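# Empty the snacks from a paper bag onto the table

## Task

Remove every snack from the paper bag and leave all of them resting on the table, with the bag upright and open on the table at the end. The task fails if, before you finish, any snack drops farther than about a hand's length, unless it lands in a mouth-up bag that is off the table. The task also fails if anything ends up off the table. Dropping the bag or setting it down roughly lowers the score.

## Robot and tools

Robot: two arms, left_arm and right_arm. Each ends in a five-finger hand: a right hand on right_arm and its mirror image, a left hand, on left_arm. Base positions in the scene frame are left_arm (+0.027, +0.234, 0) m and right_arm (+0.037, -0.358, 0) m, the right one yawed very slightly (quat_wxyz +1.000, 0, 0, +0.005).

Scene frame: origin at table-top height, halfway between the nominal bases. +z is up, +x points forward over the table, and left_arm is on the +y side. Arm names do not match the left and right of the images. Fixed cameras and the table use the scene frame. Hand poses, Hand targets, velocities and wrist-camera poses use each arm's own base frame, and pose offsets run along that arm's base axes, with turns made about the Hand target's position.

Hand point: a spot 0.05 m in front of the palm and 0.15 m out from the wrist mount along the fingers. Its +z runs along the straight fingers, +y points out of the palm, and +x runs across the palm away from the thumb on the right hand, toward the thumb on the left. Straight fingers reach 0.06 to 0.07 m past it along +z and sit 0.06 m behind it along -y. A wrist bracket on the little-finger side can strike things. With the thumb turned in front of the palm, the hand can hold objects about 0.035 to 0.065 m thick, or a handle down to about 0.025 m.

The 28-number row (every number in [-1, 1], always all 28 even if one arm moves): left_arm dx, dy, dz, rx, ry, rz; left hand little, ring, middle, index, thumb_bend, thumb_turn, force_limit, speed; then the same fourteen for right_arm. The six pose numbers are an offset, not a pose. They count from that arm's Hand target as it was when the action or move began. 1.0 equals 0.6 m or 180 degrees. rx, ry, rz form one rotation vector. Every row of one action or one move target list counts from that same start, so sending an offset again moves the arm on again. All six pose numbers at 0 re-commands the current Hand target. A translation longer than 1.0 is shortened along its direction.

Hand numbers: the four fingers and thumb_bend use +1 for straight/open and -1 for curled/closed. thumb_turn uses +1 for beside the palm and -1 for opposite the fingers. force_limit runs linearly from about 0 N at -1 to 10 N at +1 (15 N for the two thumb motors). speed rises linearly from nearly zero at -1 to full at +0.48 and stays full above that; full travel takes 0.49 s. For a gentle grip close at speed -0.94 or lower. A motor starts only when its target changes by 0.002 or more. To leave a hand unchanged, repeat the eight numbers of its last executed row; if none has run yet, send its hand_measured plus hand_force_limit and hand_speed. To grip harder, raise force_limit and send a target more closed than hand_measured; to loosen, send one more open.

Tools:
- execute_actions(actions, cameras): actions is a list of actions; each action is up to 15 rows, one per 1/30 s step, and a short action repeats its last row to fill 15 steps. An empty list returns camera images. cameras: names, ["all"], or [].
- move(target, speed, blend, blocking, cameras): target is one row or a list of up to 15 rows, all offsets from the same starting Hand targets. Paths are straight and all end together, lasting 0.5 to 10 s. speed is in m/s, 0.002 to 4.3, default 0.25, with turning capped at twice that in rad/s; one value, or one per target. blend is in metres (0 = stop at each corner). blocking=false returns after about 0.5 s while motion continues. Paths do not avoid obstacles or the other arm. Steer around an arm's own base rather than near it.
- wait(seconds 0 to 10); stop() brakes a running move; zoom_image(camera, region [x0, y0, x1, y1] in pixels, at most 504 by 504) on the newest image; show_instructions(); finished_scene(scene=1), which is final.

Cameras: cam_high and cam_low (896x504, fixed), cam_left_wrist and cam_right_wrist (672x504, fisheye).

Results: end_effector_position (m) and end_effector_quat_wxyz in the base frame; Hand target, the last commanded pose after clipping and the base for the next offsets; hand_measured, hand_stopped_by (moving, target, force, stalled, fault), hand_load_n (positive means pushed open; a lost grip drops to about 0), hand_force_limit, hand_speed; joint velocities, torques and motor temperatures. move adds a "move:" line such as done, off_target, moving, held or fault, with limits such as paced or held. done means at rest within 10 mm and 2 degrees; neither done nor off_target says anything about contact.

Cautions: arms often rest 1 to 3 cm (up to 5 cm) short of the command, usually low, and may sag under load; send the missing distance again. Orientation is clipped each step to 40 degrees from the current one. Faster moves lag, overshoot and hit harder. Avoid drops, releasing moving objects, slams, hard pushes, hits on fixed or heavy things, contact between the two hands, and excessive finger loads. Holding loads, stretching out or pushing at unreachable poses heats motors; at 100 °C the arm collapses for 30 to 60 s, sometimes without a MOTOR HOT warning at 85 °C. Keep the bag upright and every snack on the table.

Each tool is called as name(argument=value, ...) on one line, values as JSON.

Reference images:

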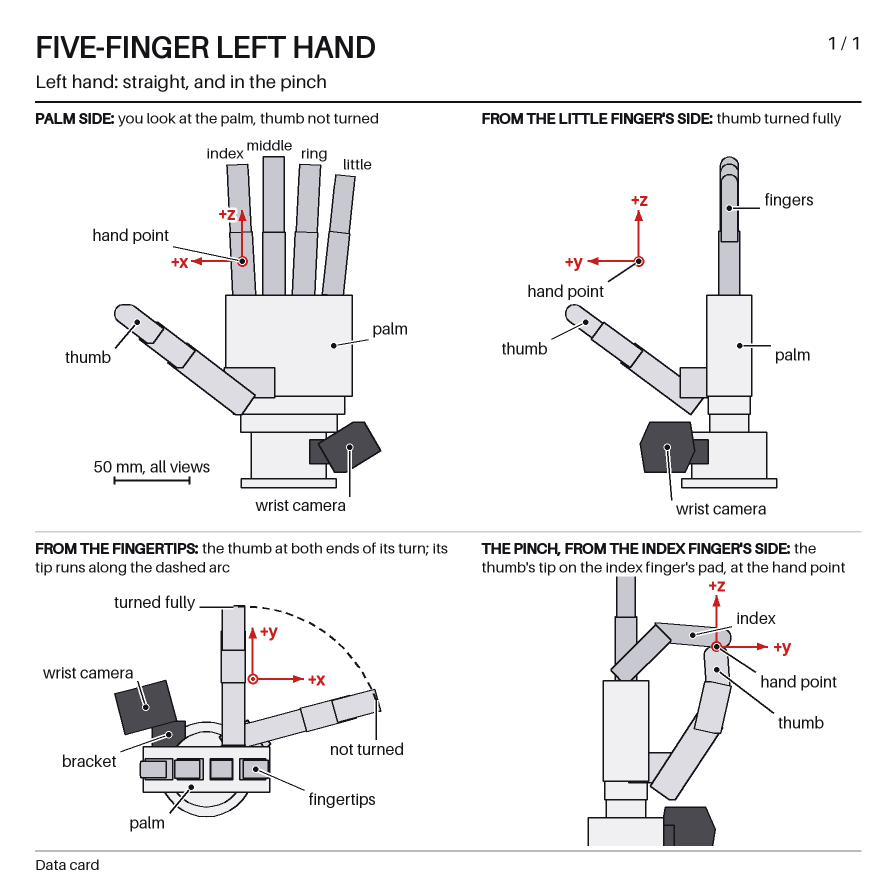

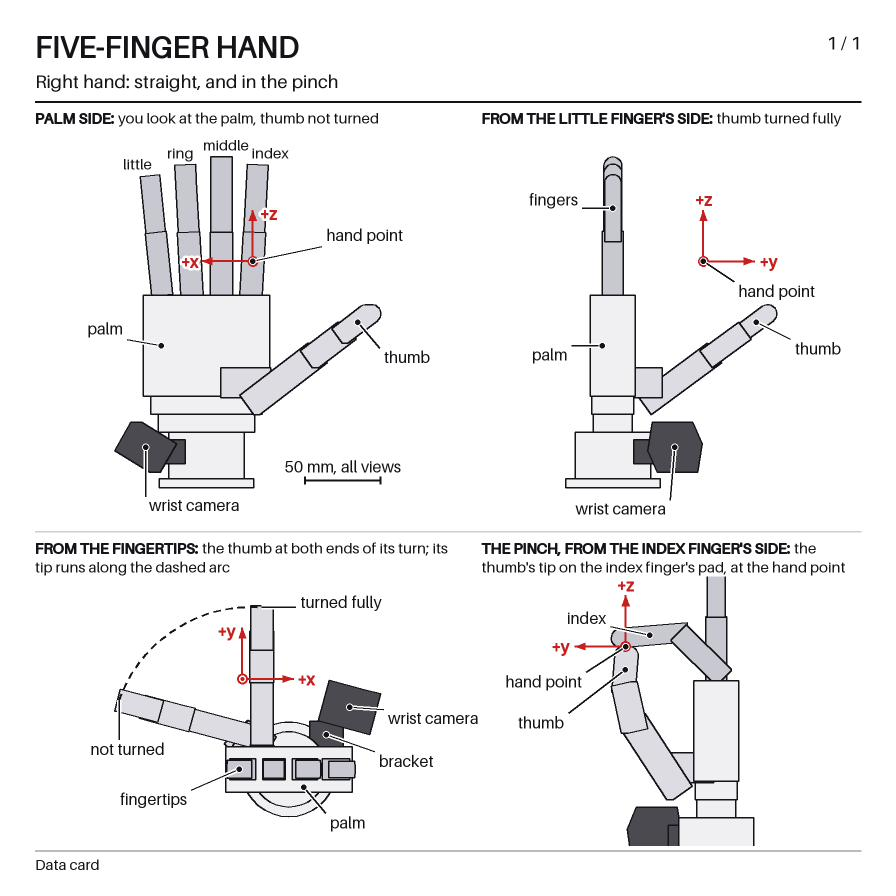

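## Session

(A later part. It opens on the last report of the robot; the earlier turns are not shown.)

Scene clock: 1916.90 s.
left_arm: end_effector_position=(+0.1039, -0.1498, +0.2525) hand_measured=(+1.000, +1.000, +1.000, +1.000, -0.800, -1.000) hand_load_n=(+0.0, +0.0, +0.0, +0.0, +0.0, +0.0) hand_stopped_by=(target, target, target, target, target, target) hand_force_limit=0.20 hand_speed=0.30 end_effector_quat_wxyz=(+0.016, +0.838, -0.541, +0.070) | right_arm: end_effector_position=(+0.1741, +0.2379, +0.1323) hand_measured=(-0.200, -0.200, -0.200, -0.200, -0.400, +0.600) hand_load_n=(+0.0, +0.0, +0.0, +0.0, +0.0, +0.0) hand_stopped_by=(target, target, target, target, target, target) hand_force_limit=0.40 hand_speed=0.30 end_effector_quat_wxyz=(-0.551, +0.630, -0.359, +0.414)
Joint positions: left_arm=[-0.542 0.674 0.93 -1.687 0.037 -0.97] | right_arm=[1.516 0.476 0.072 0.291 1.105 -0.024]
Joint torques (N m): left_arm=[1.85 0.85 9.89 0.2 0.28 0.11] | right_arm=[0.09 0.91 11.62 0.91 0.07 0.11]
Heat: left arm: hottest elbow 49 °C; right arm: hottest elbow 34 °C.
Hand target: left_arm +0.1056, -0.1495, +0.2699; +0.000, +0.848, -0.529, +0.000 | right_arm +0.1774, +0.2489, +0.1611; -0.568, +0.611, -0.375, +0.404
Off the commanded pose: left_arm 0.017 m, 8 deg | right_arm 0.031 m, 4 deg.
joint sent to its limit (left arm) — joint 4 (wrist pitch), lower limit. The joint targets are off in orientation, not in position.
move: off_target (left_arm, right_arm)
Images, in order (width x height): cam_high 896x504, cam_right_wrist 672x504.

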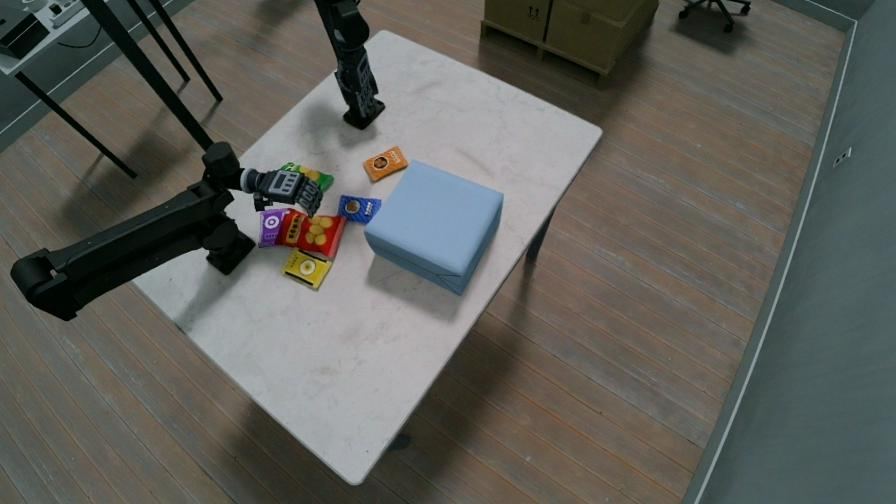

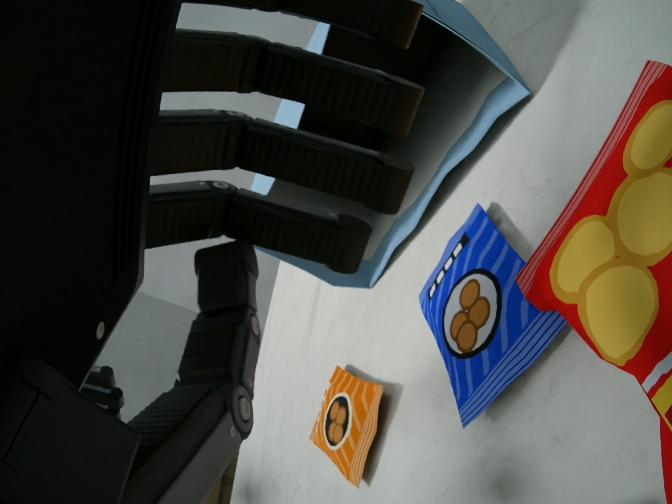

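move(target=[[0,0,0,0,0,0,1,1,1,1,-0.8,-1,0.2,0.3, 0.121,0.135,0.06,0,0,-0.04,0.4,0.4,0.4,0.4,0.6,-1,0.4,0.3],[0,0,0,0,0,0,1,1,1,1,-0.8,-1,0.2,0.3, 0.20,0.160,0.01,0,0,-0.078,0.4,0.4,0.4,0.4,0.6,-1,0.4,0.3]], speed=0.12, blend=0.02, cameras=["cam_right_wrist", "cam_high", "cam_low"])

zoom_image(camera="cam_high", region=[250, 120, 510, 300])

Scene clock: 1986.03 s.
left_arm: end_effector_position=(+0.1039, -0.1498, +0.2525) hand_measured=(+1.000, +1.000, +1.000, +1.000, -0.800, -1.000) hand_load_n=(+0.0, +0.0, +0.0, +0.0, +0.0, +0.0) hand_stopped_by=(target, target, target, target, target, target) hand_force_limit=0.20 hand_speed=0.30 end_effector_quat_wxyz=(+0.016, +0.838, -0.541, +0.070) | right_arm: end_effector_position=(+0.2861, +0.3325, +0.1485) hand_measured=(+0.400, +0.400, +0.400, +0.400, +0.600, -1.000) hand_load_n=(+0.0, +0.0, +0.0, +0.0, +0.0, +0.0) hand_stopped_by=(target, target, target, target, target, target) hand_force_limit=0.40 hand_speed=0.30 end_effector_quat_wxyz=(-0.500, +0.581, -0.436, +0.471)
Joint positions: left_arm=[-0.542 0.674 0.93 -1.687 0.037 -0.97] | right_arm=[1.217 1.235 0.413 0.711 1.043 -0.017]
Joint torques (N m): left_arm=[2.43 0.56 9.52 -0.05 0.3 0.13] | right_arm=[-0.09 -5.42 9.07 2.21 0.3 -0.01]
Heat: left arm: hottest elbow 49 °C; right arm: hottest elbow 40 °C.
Hand target: left_arm +0.1056, -0.1495, +0.2699; +0.000, +0.848, -0.529, +0.000 | right_arm +0.2974, +0.3449, +0.1669; -0.514, +0.561, -0.447, +0.470
Off the commanded pose: left_arm 0.017 m, 8 deg | right_arm 0.025 m, 3 deg.
joint sent to its limit (left arm) — joint 4 (wrist pitch), lower limit. The joint targets are off in orientation, not in position.
move: off_target (left_arm, right_arm)
Images, in order (width x height): cam_high 896x504, cam_low 896x504, cam_right_wrist 672x504.

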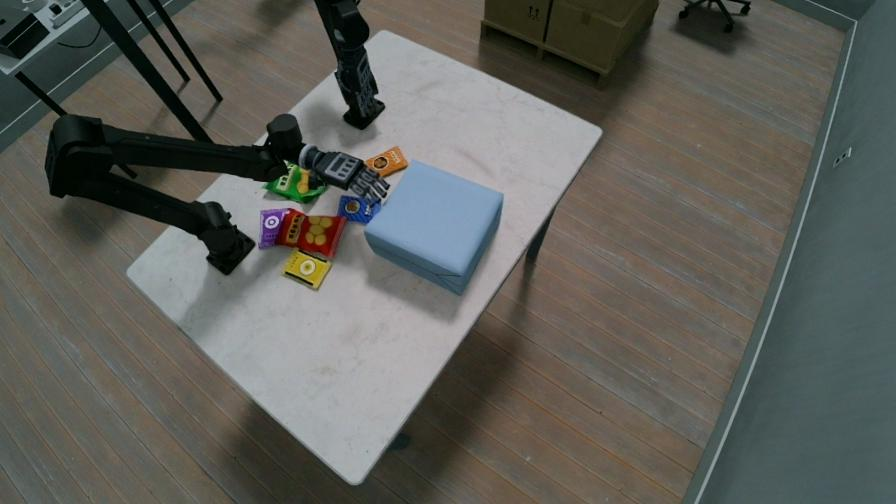

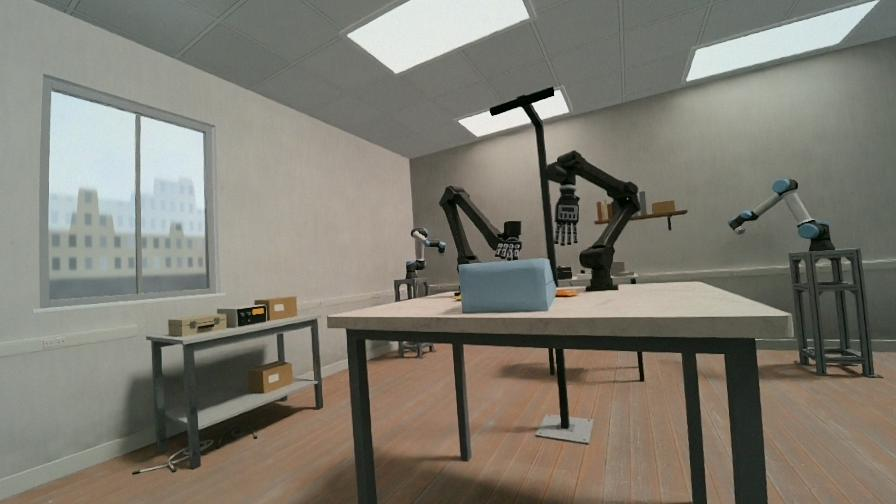

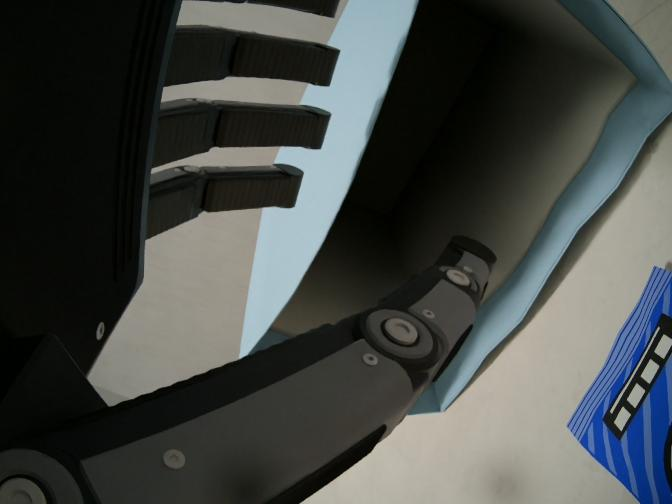

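Scaled by 1.938 from the camera's 896x504 image, which has a finer 1280x720 frame.

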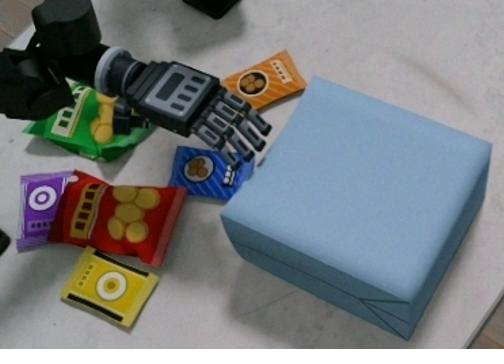

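move(target=[[0,0,0,0,0,0,1,1,1,1,-0.8,-1,0.2,0.3, 0.0,0.0,0.03,0,0,0,0.4,0.4,0.4,0.4,0.7,-1,0.4,0.3],[0,0,0,0,0,0,1,1,1,1,-0.8,-1,0.2,0.3, 0.09,0.02,0.03,0,0,0,0.4,0.4,0.4,0.4,0.7,-1,0.4,0.3]], speed=0.08, cameras=["cam_right_wrist", "cam_high", "cam_low"])

zoom_image(camera="cam_high", region=[300, 120, 500, 280])

Scene clock: 1994.77 s.
left_arm: end_effector_position=(+0.1039, -0.1498, +0.2525) hand_measured=(+1.000, +1.000, +1.000, +1.000, -0.800, -1.000) hand_load_n=(+0.0, +0.0, +0.0, +0.0, +0.0, +0.0) hand_stopped_by=(target, target, target, target, target, target) hand_force_limit=0.20 hand_speed=0.30 end_effector_quat_wxyz=(+0.016, +0.838, -0.541, +0.070) | right_arm: end_effector_position=(+0.3382, +0.3454, +0.1658) hand_measured=(+0.400, +0.400, +0.400, +0.400, +0.700, -1.000) hand_load_n=(-0.5, +0.0, +0.0, +0.0, +0.0, +0.0) hand_stopped_by=(target, target, target, target, target, target) hand_force_limit=0.40 hand_speed=0.30 end_effector_quat_wxyz=(-0.501, +0.578, -0.443, +0.468)
Joint positions: left_arm=[-0.542 0.674 0.93 -1.687 0.037 -0.97] | right_arm=[1.082 1.284 0.515 0.672 0.914 -0.021]
Joint torques (N m): left_arm=[2.26 0.97 9.46 -0.03 0.29 0.12] | right_arm=[-0.03 -6.3 9.57 2.15 0.05 -0.1]
Heat: left arm: hottest elbow 49 °C; right arm: hottest elbow 40 °C.
Hand target: left_arm +0.1056, -0.1495, +0.2699; +0.000, +0.848, -0.529, +0.000 | right_arm +0.3514, +0.3570, +0.1851; -0.514, +0.561, -0.447, +0.470
Off the commanded pose: left_arm 0.017 m, 8 deg | right_arm 0.026 m, 2 deg.
joint sent to its limit (left arm) — joint 4 (wrist pitch), lower limit. The joint targets are off in orientation, not in position.
move: off_target (left_arm, right_arm)
Images, in order (width x height): cam_high 896x504, cam_low 896x504, cam_right_wrist 672x504.

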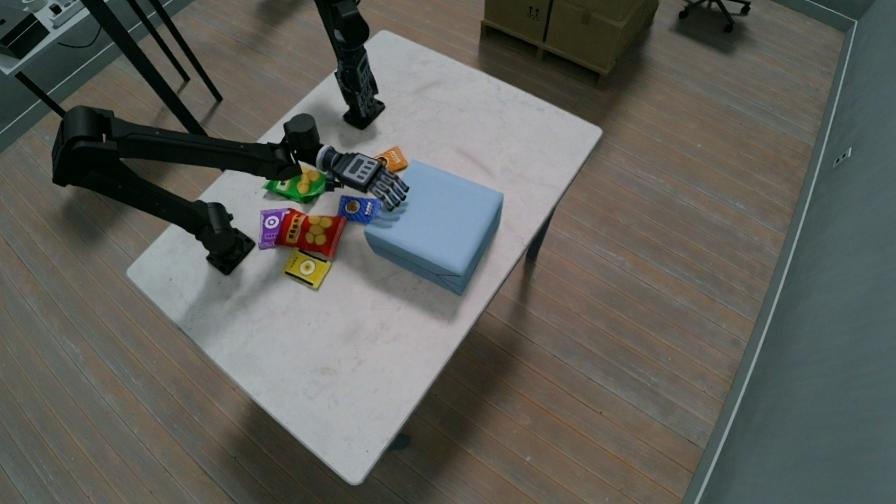

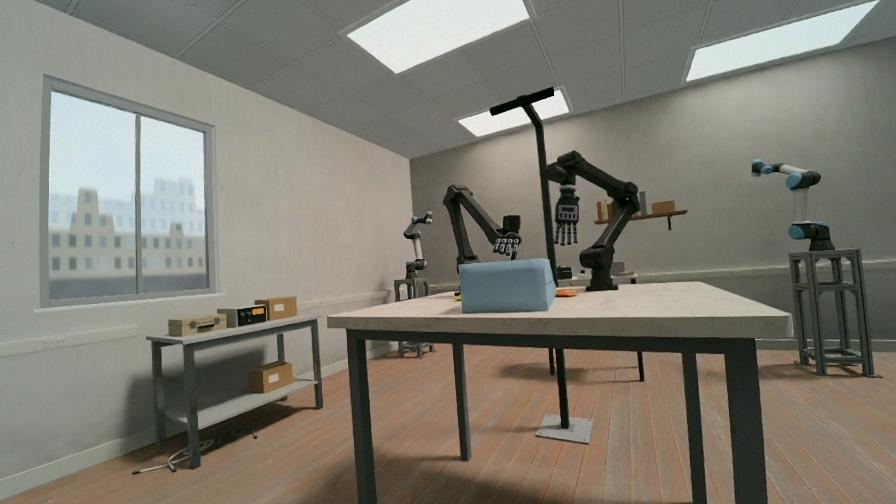

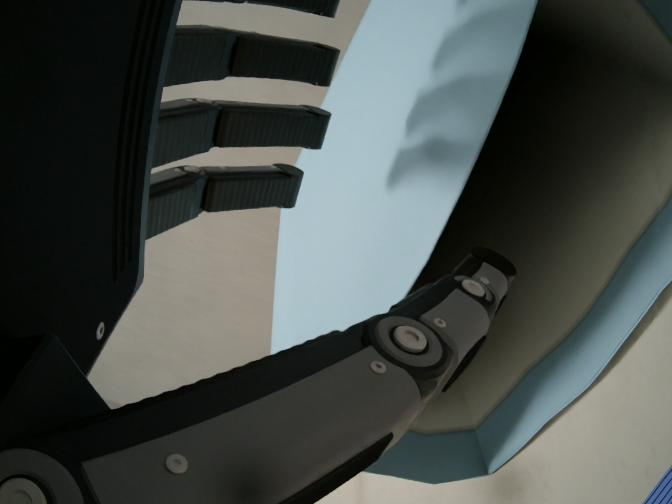

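Scaled by 2.520 from the camera's 896x504 image, which has a finer 1280x720 frame.

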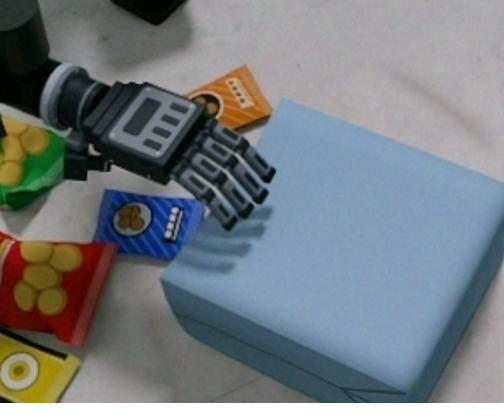

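move(target=[[0,0,0,0,0,0,1,1,1,1,-0.8,-1,0.2,0.3, 0.02,0.0,-0.02,0,0,0,0.2,0.2,0.2,0.2,0.5,-1,0.4,0.3],[0,0,0,0,0,0,1,1,1,1,-0.8,-1,0.2,0.3, 0.02,0.0,-0.02,0,0,0,-0.2,-0.2,-0.2,-0.2,0.2,-1,0.25,-0.3]], speed=0.08, cameras=["cam_right_wrist", "cam_high"])

zoom_image(camera="cam_high", region=[300, 120, 500, 280])

Scene clock: 2000.20 s.
left_arm: end_effector_position=(+0.1039, -0.1498, +0.2525) hand_measured=(+1.000, +1.000, +1.000, +1.000, -0.800, -1.000) hand_load_n=(+0.0, +0.0, +0.0, +0.0, +0.0, +0.0) hand_stopped_by=(target, target, target, target, target, target) hand_force_limit=0.20 hand_speed=0.30 end_effector_quat_wxyz=(+0.016, +0.838, -0.541, +0.070) | right_arm: end_effector_position=(+0.3491, +0.3453, +0.1528) hand_measured=(-0.200, -0.200, -0.200, -0.200, +0.200, -1.000) hand_load_n=(+0.0, +0.0, +0.5, +0.0, +1.5, +0.5) hand_stopped_by=(target, target, target, target, target, target) hand_force_limit=0.25 hand_speed=-0.30 end_effector_quat_wxyz=(-0.499, +0.580, -0.442, +0.468)
Joint positions: left_arm=[-0.542 0.674 0.93 -1.687 0.037 -0.97] | right_arm=[1.052 1.335 0.515 0.719 0.884 -0.023]
Joint torques (N m): left_arm=[1.9 0.26 9.57 0.13 0.24 0.11] | right_arm=[-0.15 -7.24 9.35 2.3 0.06 -0.11]
Heat: left arm: hottest elbow 49 °C; right arm: hottest elbow 39 °C.
Hand target: left_arm +0.1056, -0.1495, +0.2699; +0.000, +0.848, -0.529, +0.000 | right_arm +0.3634, +0.3569, +0.1730; -0.514, +0.561, -0.447, +0.470
Off the commanded pose: left_arm 0.017 m, 8 deg | right_arm 0.027 m, 3 deg.
joint sent to its limit (left arm) — joint 4 (wrist pitch), lower limit. The joint targets are off in orientation, not in position.
move: off_target (left_arm, right_arm); target 2's new numbers were sent with right_arm's hand 0.028 m and 3 deg from that target
Images, in order (width x height): cam_high 896x504, cam_right_wrist 672x504.

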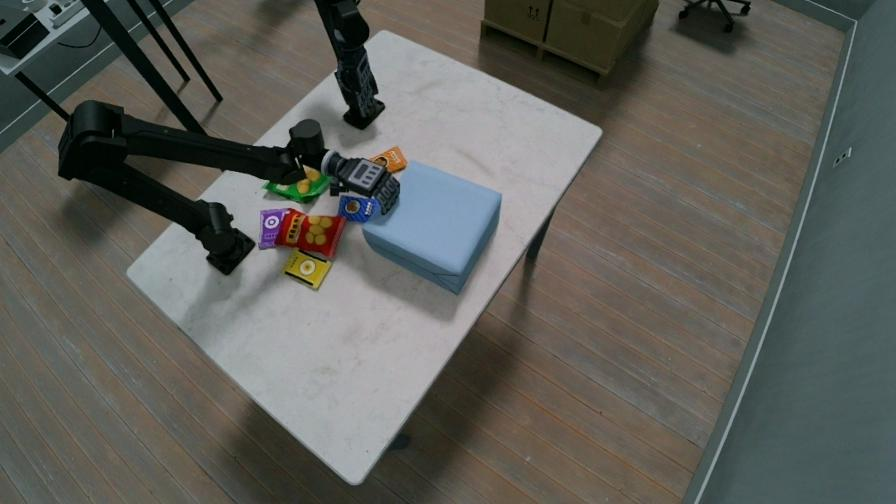

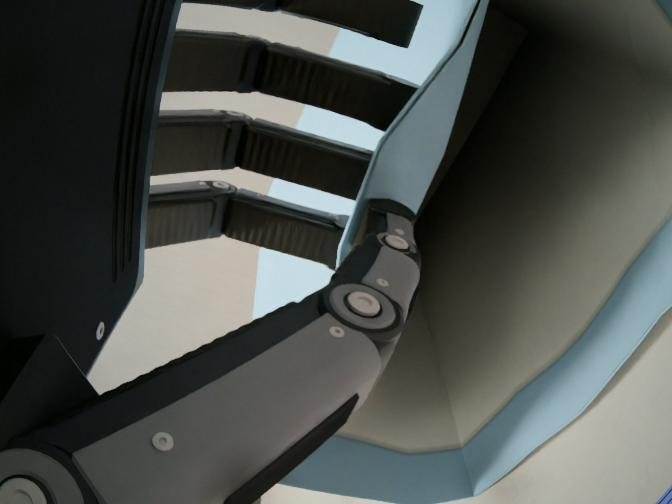

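Scaled by 2.520 from the camera's 896x504 image, which has a finer 1280x720 frame.

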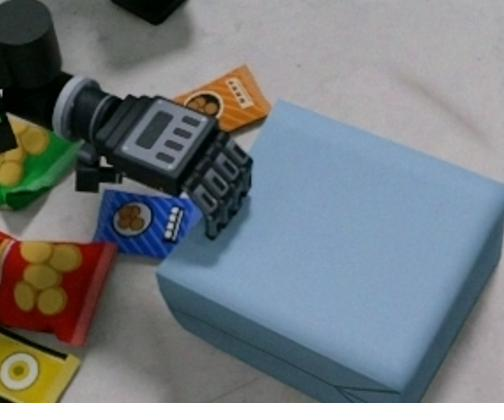

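move(target=[[0,0,0,0,0,0,1,1,1,1,-0.8,-1,0.2,0.3, 0.0,0.0,0.0,0,0,0,-0.3,-0.3,-0.3,-0.3,0.0,-1,0.3,-0.5]], speed=0.08, cameras=["cam_right_wrist"])

Scene clock: 2002.90 s.
left_arm: end_effector_position=(+0.1039, -0.1498, +0.2525) hand_measured=(+1.000, +1.000, +1.000, +1.000, -0.800, -1.000) hand_load_n=(+0.0, +0.0, +0.0, +0.0, +0.0, +0.0) hand_stopped_by=(target, target, target, target, target, target) hand_force_limit=0.20 hand_speed=0.30 end_effector_quat_wxyz=(+0.016, +0.838, -0.541, +0.070) | right_arm: end_effector_position=(+0.3502, +0.3456, +0.1536) hand_measured=(-0.300, -0.300, -0.238, -0.272, +0.164, -1.000) hand_load_n=(+0.0, +1.0, +8.0, +10.0, +8.5, +0.0) hand_stopped_by=(target, target, force, force, force, target) hand_force_limit=0.30 hand_speed=-0.50 end_effector_quat_wxyz=(-0.500, +0.579, -0.442, +0.468)
Joint positions: left_arm=[-0.542 0.674 0.93 -1.687 0.037 -0.97] | right_arm=[1.05 1.335 0.518 0.719 0.881 -0.024]
Joint torques (N m): left_arm=[2.08 1.03 9.65 -0.09 0.22 0.12] | right_arm=[0.09 -7.18 9.21 2.29 0.16 -0.1]
Heat: left arm: hottest elbow 49 °C; right arm: hottest elbow 39 °C.
Hand target: left_arm +0.1056, -0.1495, +0.2699; +0.000, +0.848, -0.529, +0.000 | right_arm +0.3634, +0.3570, +0.1729; -0.514, +0.561, -0.447, +0.470
Off the commanded pose: left_arm 0.017 m, 8 deg | right_arm 0.026 m, 3 deg.
joint sent to its limit (left arm) — joint 4 (wrist pitch), lower limit. The joint targets are off in orientation, not in position.
move: off_target (left_arm, right_arm)
Images, in order (width x height): cam_right_wrist 672x504.

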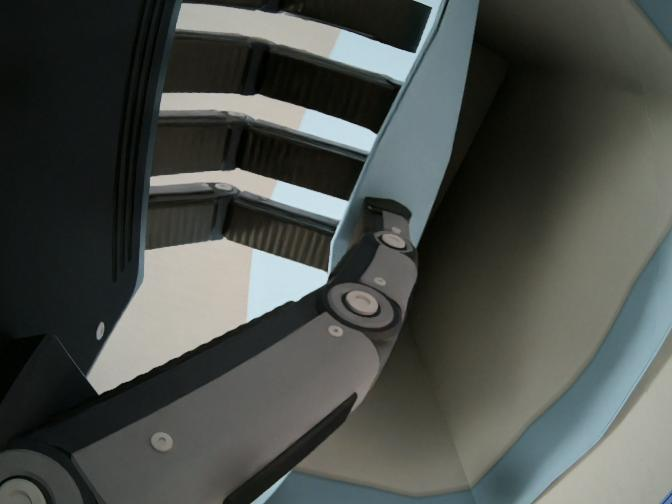

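move(target=[[0,0,0,0,0,0,1,1,1,1,-0.8,-1,0.2,0.3, 0.0,0.0,0.092,-0.0083,0.083,0,-0.3,-0.3,-0.3,-0.3,0.0,-1,0.3,-0.5],[0,0,0,0,0,0,1,1,1,1,-0.8,-1,0.2,0.3, 0.0,0.0,0.16,-0.0167,0.166,0,-0.3,-0.3,-0.3,-0.3,0.0,-1,0.3,-0.5]], speed=0.08, blend=0.02, cameras=["cam_right_wrist", "cam_high", "cam_low"])

Scene clock: 2013.43 s.
left_arm: end_effector_position=(+0.1039, -0.1498, +0.2525) hand_measured=(+1.000, +1.000, +1.000, +1.000, -0.800, -1.000) hand_load_n=(+0.0, +0.0, +0.0, +0.0, +0.0, +0.0) hand_stopped_by=(target, target, target, target, target, target) hand_force_limit=0.20 hand_speed=0.30 end_effector_quat_wxyz=(+0.016, +0.838, -0.541, +0.070) | right_arm: end_effector_position=(+0.3502, +0.3490, +0.2451) hand_measured=(-0.300, -0.300, -0.238, -0.272, +0.164, -1.000) hand_load_n=(+0.0, +1.5, +8.0, +10.0, +8.5, +0.0) hand_stopped_by=(target, target, force, force, force, target) hand_force_limit=0.30 hand_speed=-0.50 end_effector_quat_wxyz=(-0.353, +0.691, -0.543, +0.322)
Joint positions: left_arm=[-0.542 0.674 0.93 -1.687 0.037 -0.97] | right_arm=[0.927 1.192 1.047 -0.587 0.619 0.406]
Joint torques (N m): left_arm=[1.73 1.08 9.69 -0.02 0.24 0.09] | right_arm=[-0.09 -8.18 12.42 1.06 0.35 0.14]
Heat: left arm: hottest elbow 49 °C; right arm: hottest elbow 39 °C.
Hand target: left_arm +0.1056, -0.1495, +0.2699; +0.000, +0.848, -0.529, +0.000 | right_arm +0.3634, +0.3568, +0.2690; -0.367, +0.676, -0.552, +0.321
Off the commanded pose: left_arm 0.017 m, 8 deg | right_arm 0.028 m, 3 deg.
joint sent to its limit (left arm) — joint 4 (wrist pitch), lower limit. The joint targets are off in orientation, not in position.
move: off_target (left_arm, right_arm)
Images, in order (width x height): cam_high 896x504, cam_low 896x504, cam_right_wrist 672x504.

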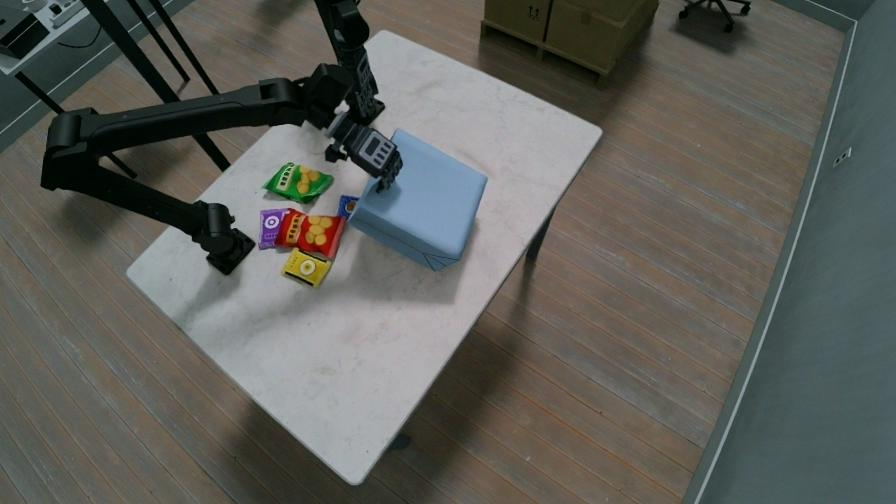

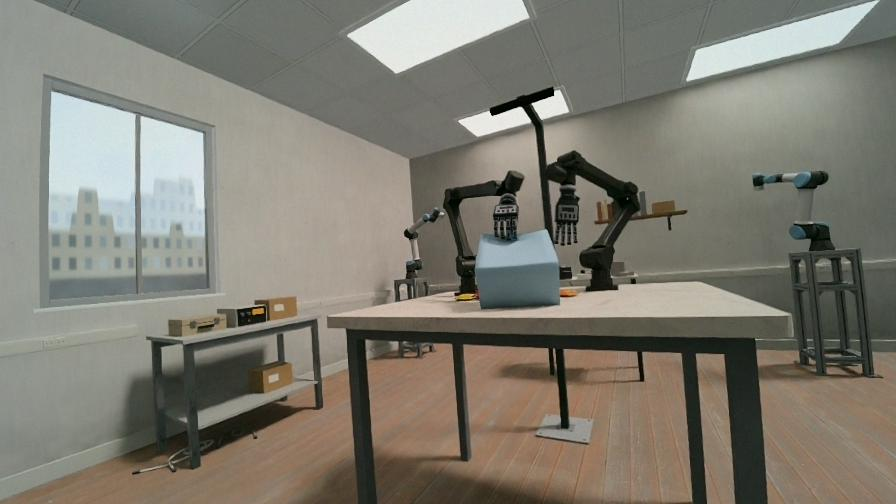

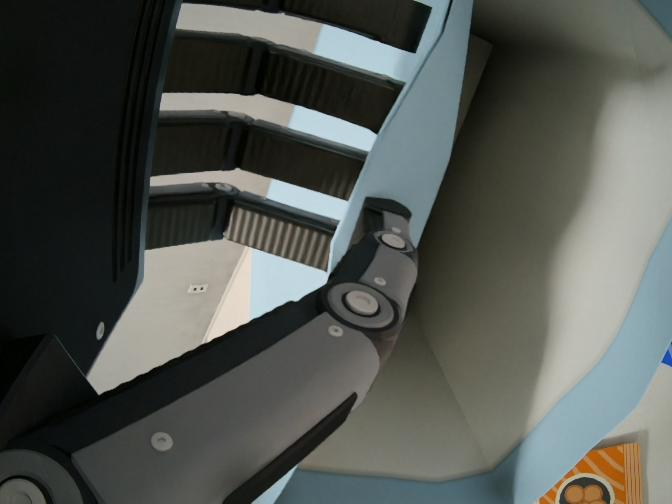

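move(target=[[0,0,0,0,0,0,1,1,1,1,-0.8,-1,0.2,0.3, 0.0,0.0,0.048,-0.0083,0.083,0,-0.3,-0.3,-0.3,-0.3,0.0,-1,0.3,-0.5],[0,0,0,0,0,0,1,1,1,1,-0.8,-1,0.2,0.3, 0.09,0.009,0.065,-0.0167,0.166,0,-0.3,-0.3,-0.3,-0.3,0.0,-1,0.3,-0.5]], speed=0.08, blend=0.01, cameras=["cam_right_wrist", "cam_high", "cam_low"])

Scene clock: 2025.13 s.
left_arm: end_effector_position=(+0.1039, -0.1498, +0.2525) hand_measured=(+1.000, +1.000, +1.000, +1.000, -0.800, -1.000) hand_load_n=(+0.0, +0.0, +0.0, +0.0, +0.0, +0.0) hand_stopped_by=(target, target, target, target, target, target) hand_force_limit=0.20 hand_speed=0.30 end_effector_quat_wxyz=(+0.016, +0.838, -0.541, +0.070) | right_arm: end_effector_position=(+0.4053, +0.3597, +0.2892) hand_measured=(-0.300, -0.300, -0.238, -0.272, +0.164, -1.000) hand_load_n=(+0.0, +1.0, +7.5, +11.0, +8.5, +0.0) hand_stopped_by=(target, target, force, force, force, target) hand_force_limit=0.30 hand_speed=-0.50 end_effector_quat_wxyz=(-0.180, +0.750, -0.619, +0.147)
Joint positions: left_arm=[-0.542 0.674 0.93 -1.687 0.037 -0.97] | right_arm=[0.708 1.565 1.69 -1.279 0.224 0.47]
Joint torques (N m): left_arm=[2.02 0.62 9.65 -0.09 0.23 0.09] | right_arm=[0.03 -14.21 11.99 0.39 0.11 -0.09]
Heat: left arm: hottest elbow 49 °C; right arm: hottest elbow 40 °C.
Hand target: left_arm +0.1056, -0.1495, +0.2699; +0.000, +0.848, -0.529, +0.000 | right_arm +0.4174, +0.3623, +0.3079; -0.195, +0.746, -0.619, +0.150
Off the commanded pose: left_arm 0.017 m, 8 deg | right_arm 0.022 m, 2 deg.
joint sent to its limit (left arm) — joint 4 (wrist pitch), lower limit. The joint targets are off in orientation, not in position.
move: off_target (left_arm, right_arm)
Images, in order (width x height): cam_high 896x504, cam_low 896x504, cam_right_wrist 672x504.

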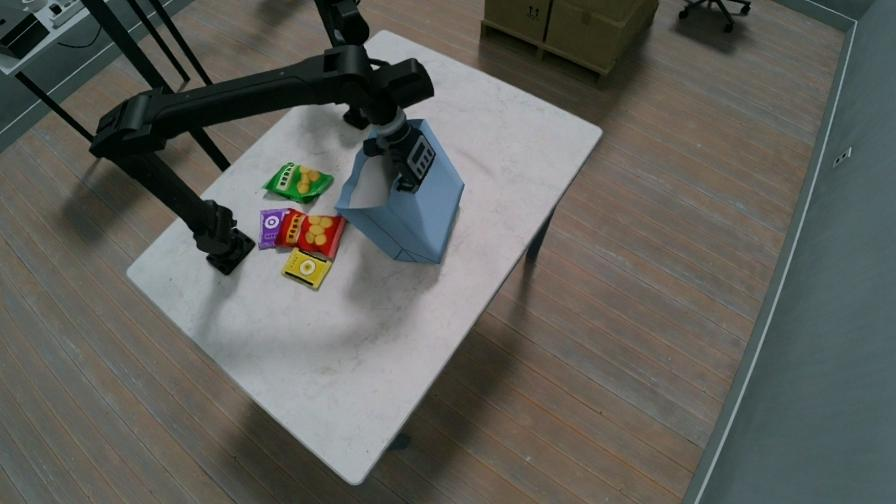

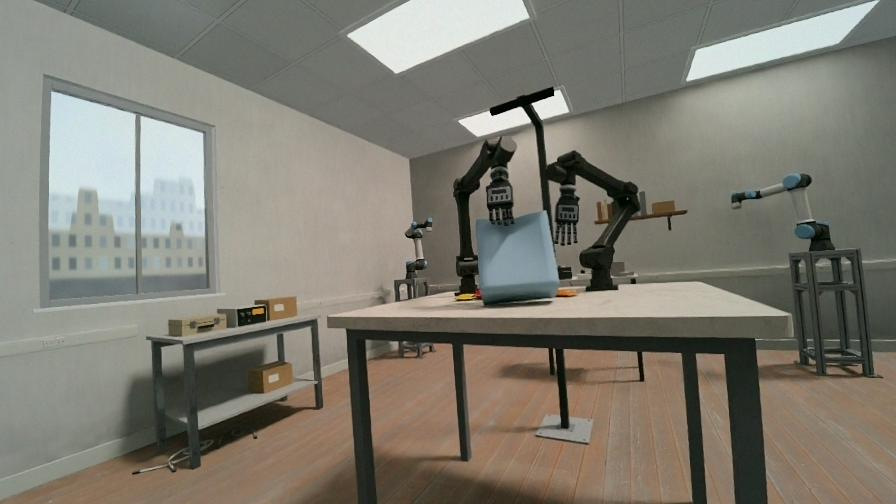

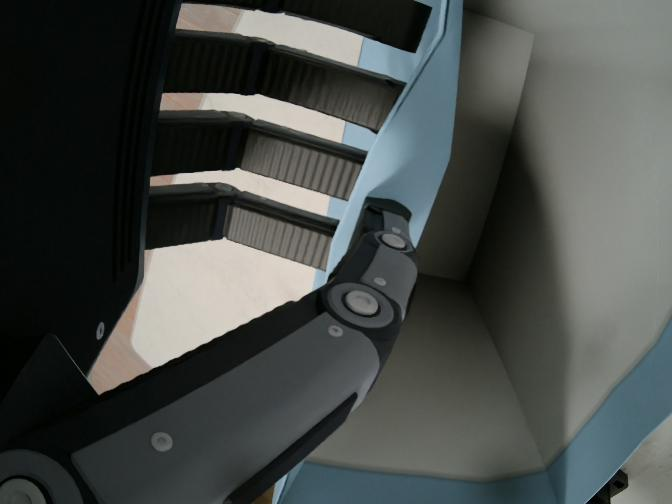

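move(target=[[0,0,0,0,0,0,1,1,1,1,-0.8,-1,0.2,0.3, 0.11,0.011,-0.008,-0.0083,0.083,0,-0.3,-0.3,-0.3,-0.3,0.0,-1,0.3,-0.5]], speed=0.08, cameras=["cam_right_wrist", "cam_high", "cam_low"])

zoom_image(camera="cam_low", region=[400, 180, 650, 340])

Scene clock: 2034.90 s.
left_arm: end_effector_position=(+0.1039, -0.1498, +0.2525) hand_measured=(+1.000, +1.000, +1.000, +1.000, -0.800, -1.000) hand_load_n=(+0.0, +0.0, +0.0, +0.0, +0.0, +0.0) hand_stopped_by=(target, target, target, target, target, target) hand_force_limit=0.20 hand_speed=0.30 end_effector_quat_wxyz=(+0.016, +0.838, -0.541, +0.070) | right_arm: end_effector_position=(+0.4733, +0.3698, +0.2889) hand_measured=(-0.300, -0.300, -0.238, -0.272, +0.164, -1.000) hand_load_n=(+0.0, +1.5, +8.0, +10.5, +8.5, +0.0) hand_stopped_by=(target, target, force, force, force, target) hand_force_limit=0.30 hand_speed=-0.50 end_effector_quat_wxyz=(-0.088, +0.763, -0.638, +0.057)
Joint positions: left_arm=[-0.542 0.674 0.93 -1.687 0.037 -0.97] | right_arm=[0.596 1.931 2.202 -1.64 0.06 0.412]
Joint torques (N m): left_arm=[1.79 0.5 9.57 0.09 0.26 0.11] | right_arm=[0.03 -19.43 11.36 0.14 -0.04 -0.1]
Heat: left arm: hottest elbow 49 °C; right arm: hottest elbow 40 °C.
Hand target: left_arm +0.1056, -0.1495, +0.2699; +0.000, +0.848, -0.529, +0.000 | right_arm +0.4834, +0.3689, +0.3032; -0.103, +0.761, -0.637, +0.060
Off the commanded pose: left_arm 0.017 m, 8 deg | right_arm 0.017 m, 2 deg.
joint sent to its limit (left arm) — joint 4 (wrist pitch), lower limit. The joint targets are off in orientation, not in position.
move: off_target (left_arm, right_arm)
Images, in order (width x height): cam_high 896x504, cam_low 896x504, cam_right_wrist 672x504.

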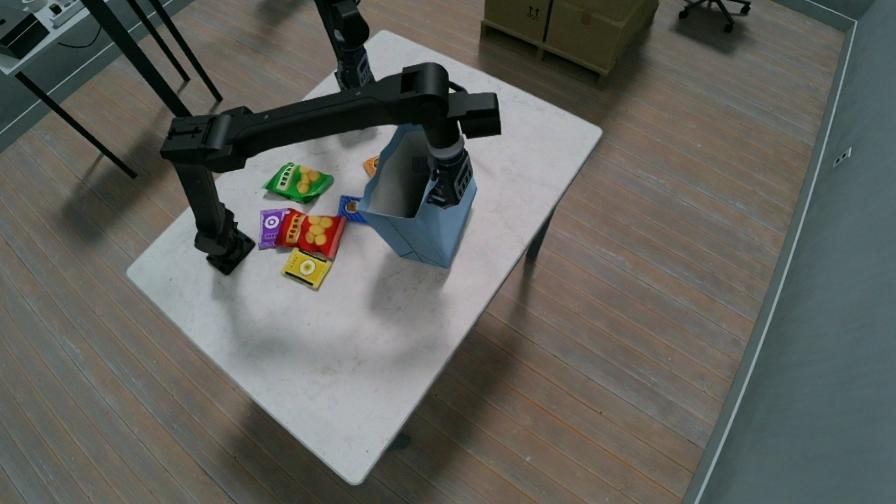

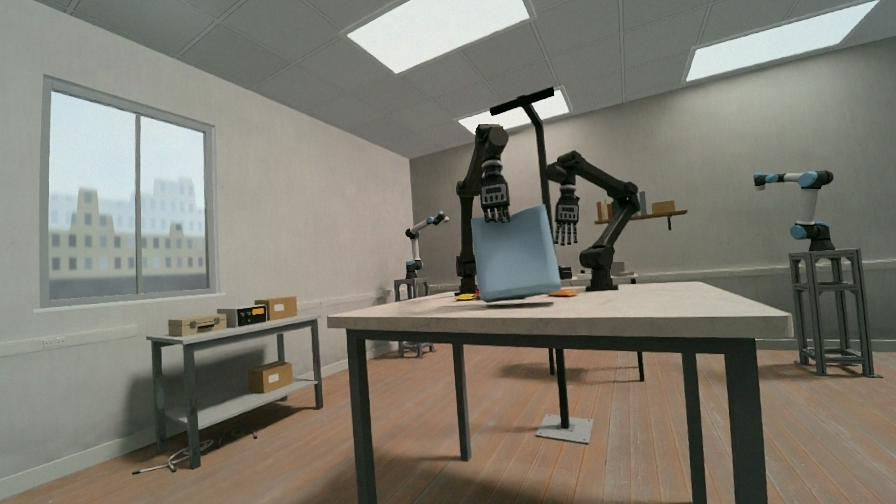

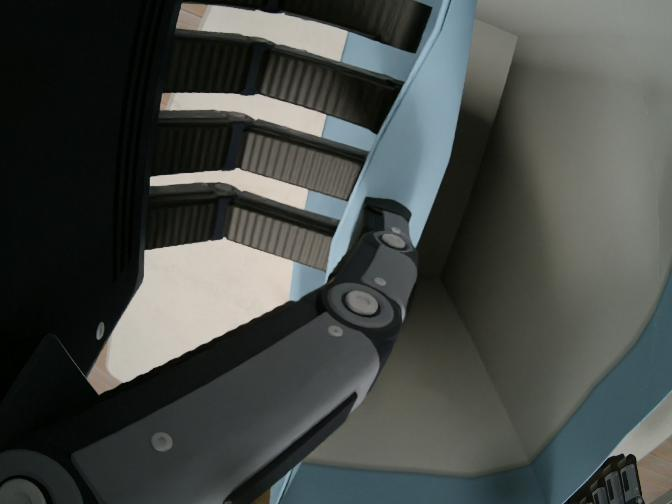

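Scaled by 2.016 from the camera's 896x504 image, which has a finer 1280x720 frame.

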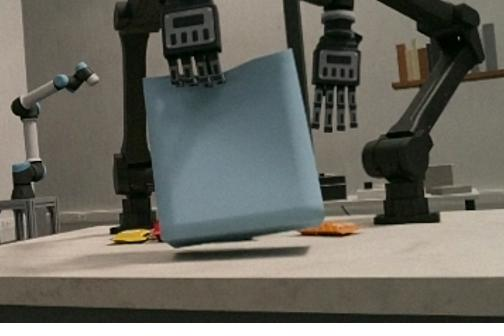

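move(target=[[0,0,0,0,0,0,1,1,1,1,-0.8,-1,0.2,0.3, 0.07,0.012,0.0,-0.0685,0.069,0,-0.3,-0.3,-0.3,-0.3,0.0,-1,0.3,-0.5]], speed=0.08, cameras=["cam_right_wrist", "cam_high", "cam_low"])

zoom_image(camera="cam_low", region=[400, 180, 650, 340])

Scene clock: 2057.93 s.
left_arm: end_effector_position=(+0.1039, -0.1498, +0.2525) hand_measured=(+1.000, +1.000, +1.000, +1.000, -0.800, -1.000) hand_load_n=(+0.0, +0.0, +0.0, +0.0, +0.0, +0.0) hand_stopped_by=(target, target, target, target, target, target) hand_force_limit=0.20 hand_speed=0.30 end_effector_quat_wxyz=(+0.016, +0.838, -0.541, +0.070) | right_arm: end_effector_position=(+0.5144, +0.3801, +0.2897) hand_measured=(-0.300, -0.300, -0.238, -0.272, +0.164, -1.000) hand_load_n=(+0.0, +1.5, +8.0, +10.5, +9.0, +0.0) hand_stopped_by=(target, target, force, force, force, target) hand_force_limit=0.30 hand_speed=-0.50 end_effector_quat_wxyz=(-0.098, +0.761, -0.637, +0.075)
Joint positions: left_arm=[-0.542 0.674 0.93 -1.687 0.037 -0.97] | right_arm=[0.583 2.062 2.414 -1.691 0.086 0.396]
Joint torques (N m): left_arm=[1.55 0.97 9.62 0.06 0.29 0.09] | right_arm=[-0.15 -21.13 11.12 0.14 0.22 -0.09]
Motor temperatures (°C): left_arm=[33 29 50 31 30 29] | right_arm=[31 32 41 30 30 30]
Heat: left arm: hottest elbow 50 °C; right arm: hottest elbow 41 °C.
Hand target: left_arm +0.1056, -0.1495, +0.2699; +0.000, +0.848, -0.529, +0.000 | right_arm +0.5254, +0.3762, +0.3033; +0.049, +0.770, -0.635, +0.045
Off the commanded pose: left_arm 0.017 m, 8 deg | right_arm 0.018 m, 17 deg.
joint sent to its limit (left arm) — joint 4 (wrist pitch), lower limit. The joint targets are off in orientation, not in position.
joint sent to its limit (right arm) — joint 4 (wrist pitch), lower limit. The joint targets are off in orientation, not in position.
move: off_target (left_arm, right_arm)
Images, in order (width x height): cam_high 896x504, cam_low 896x504, cam_right_wrist 672x504.

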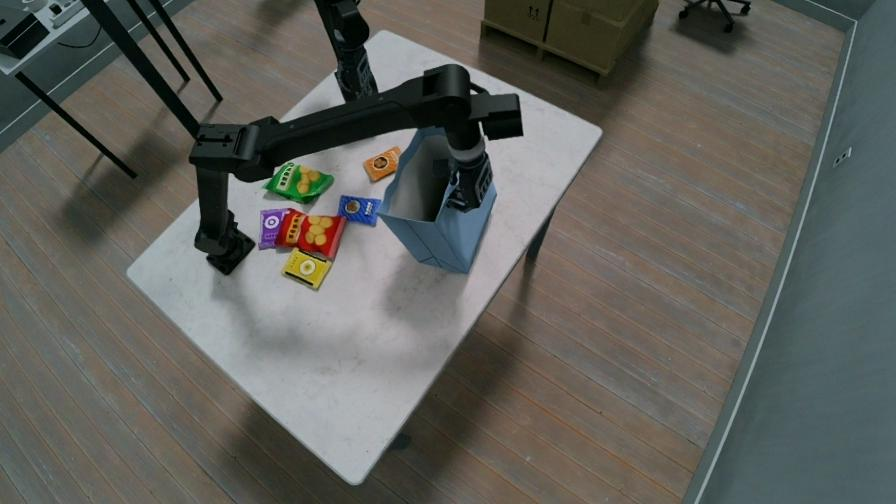

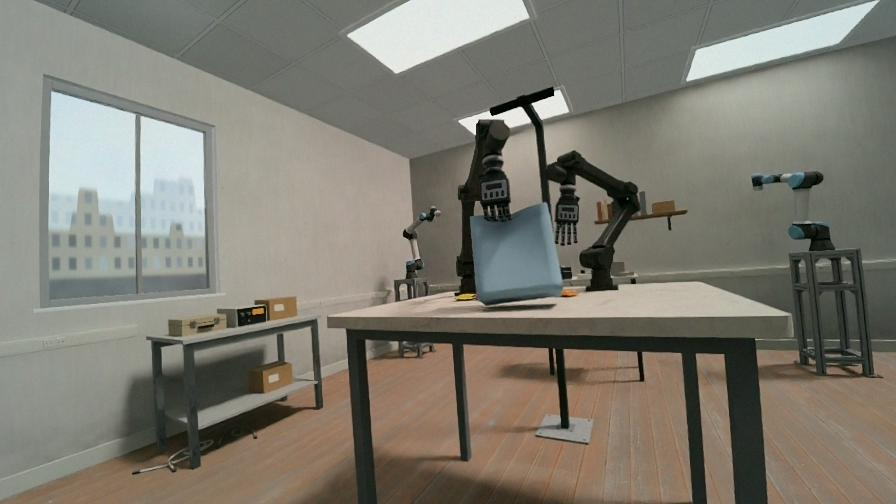

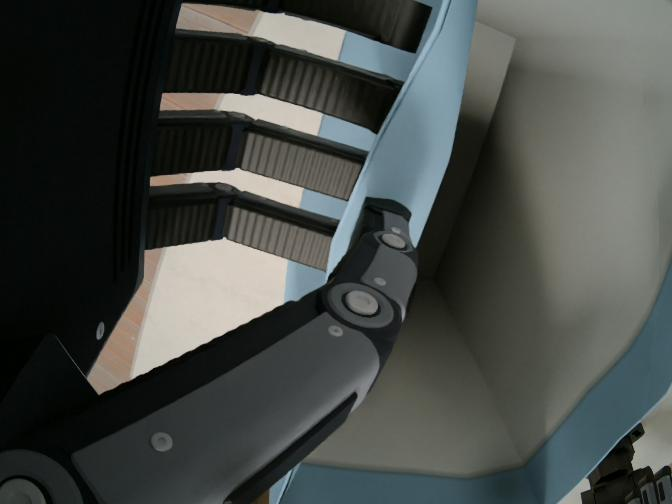

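Scaled by 2.016 from the camera's 896x504 image, which has a finer 1280x720 frame.

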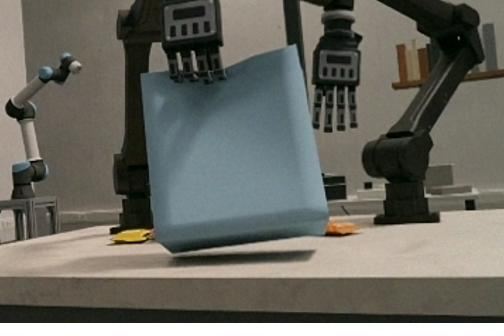

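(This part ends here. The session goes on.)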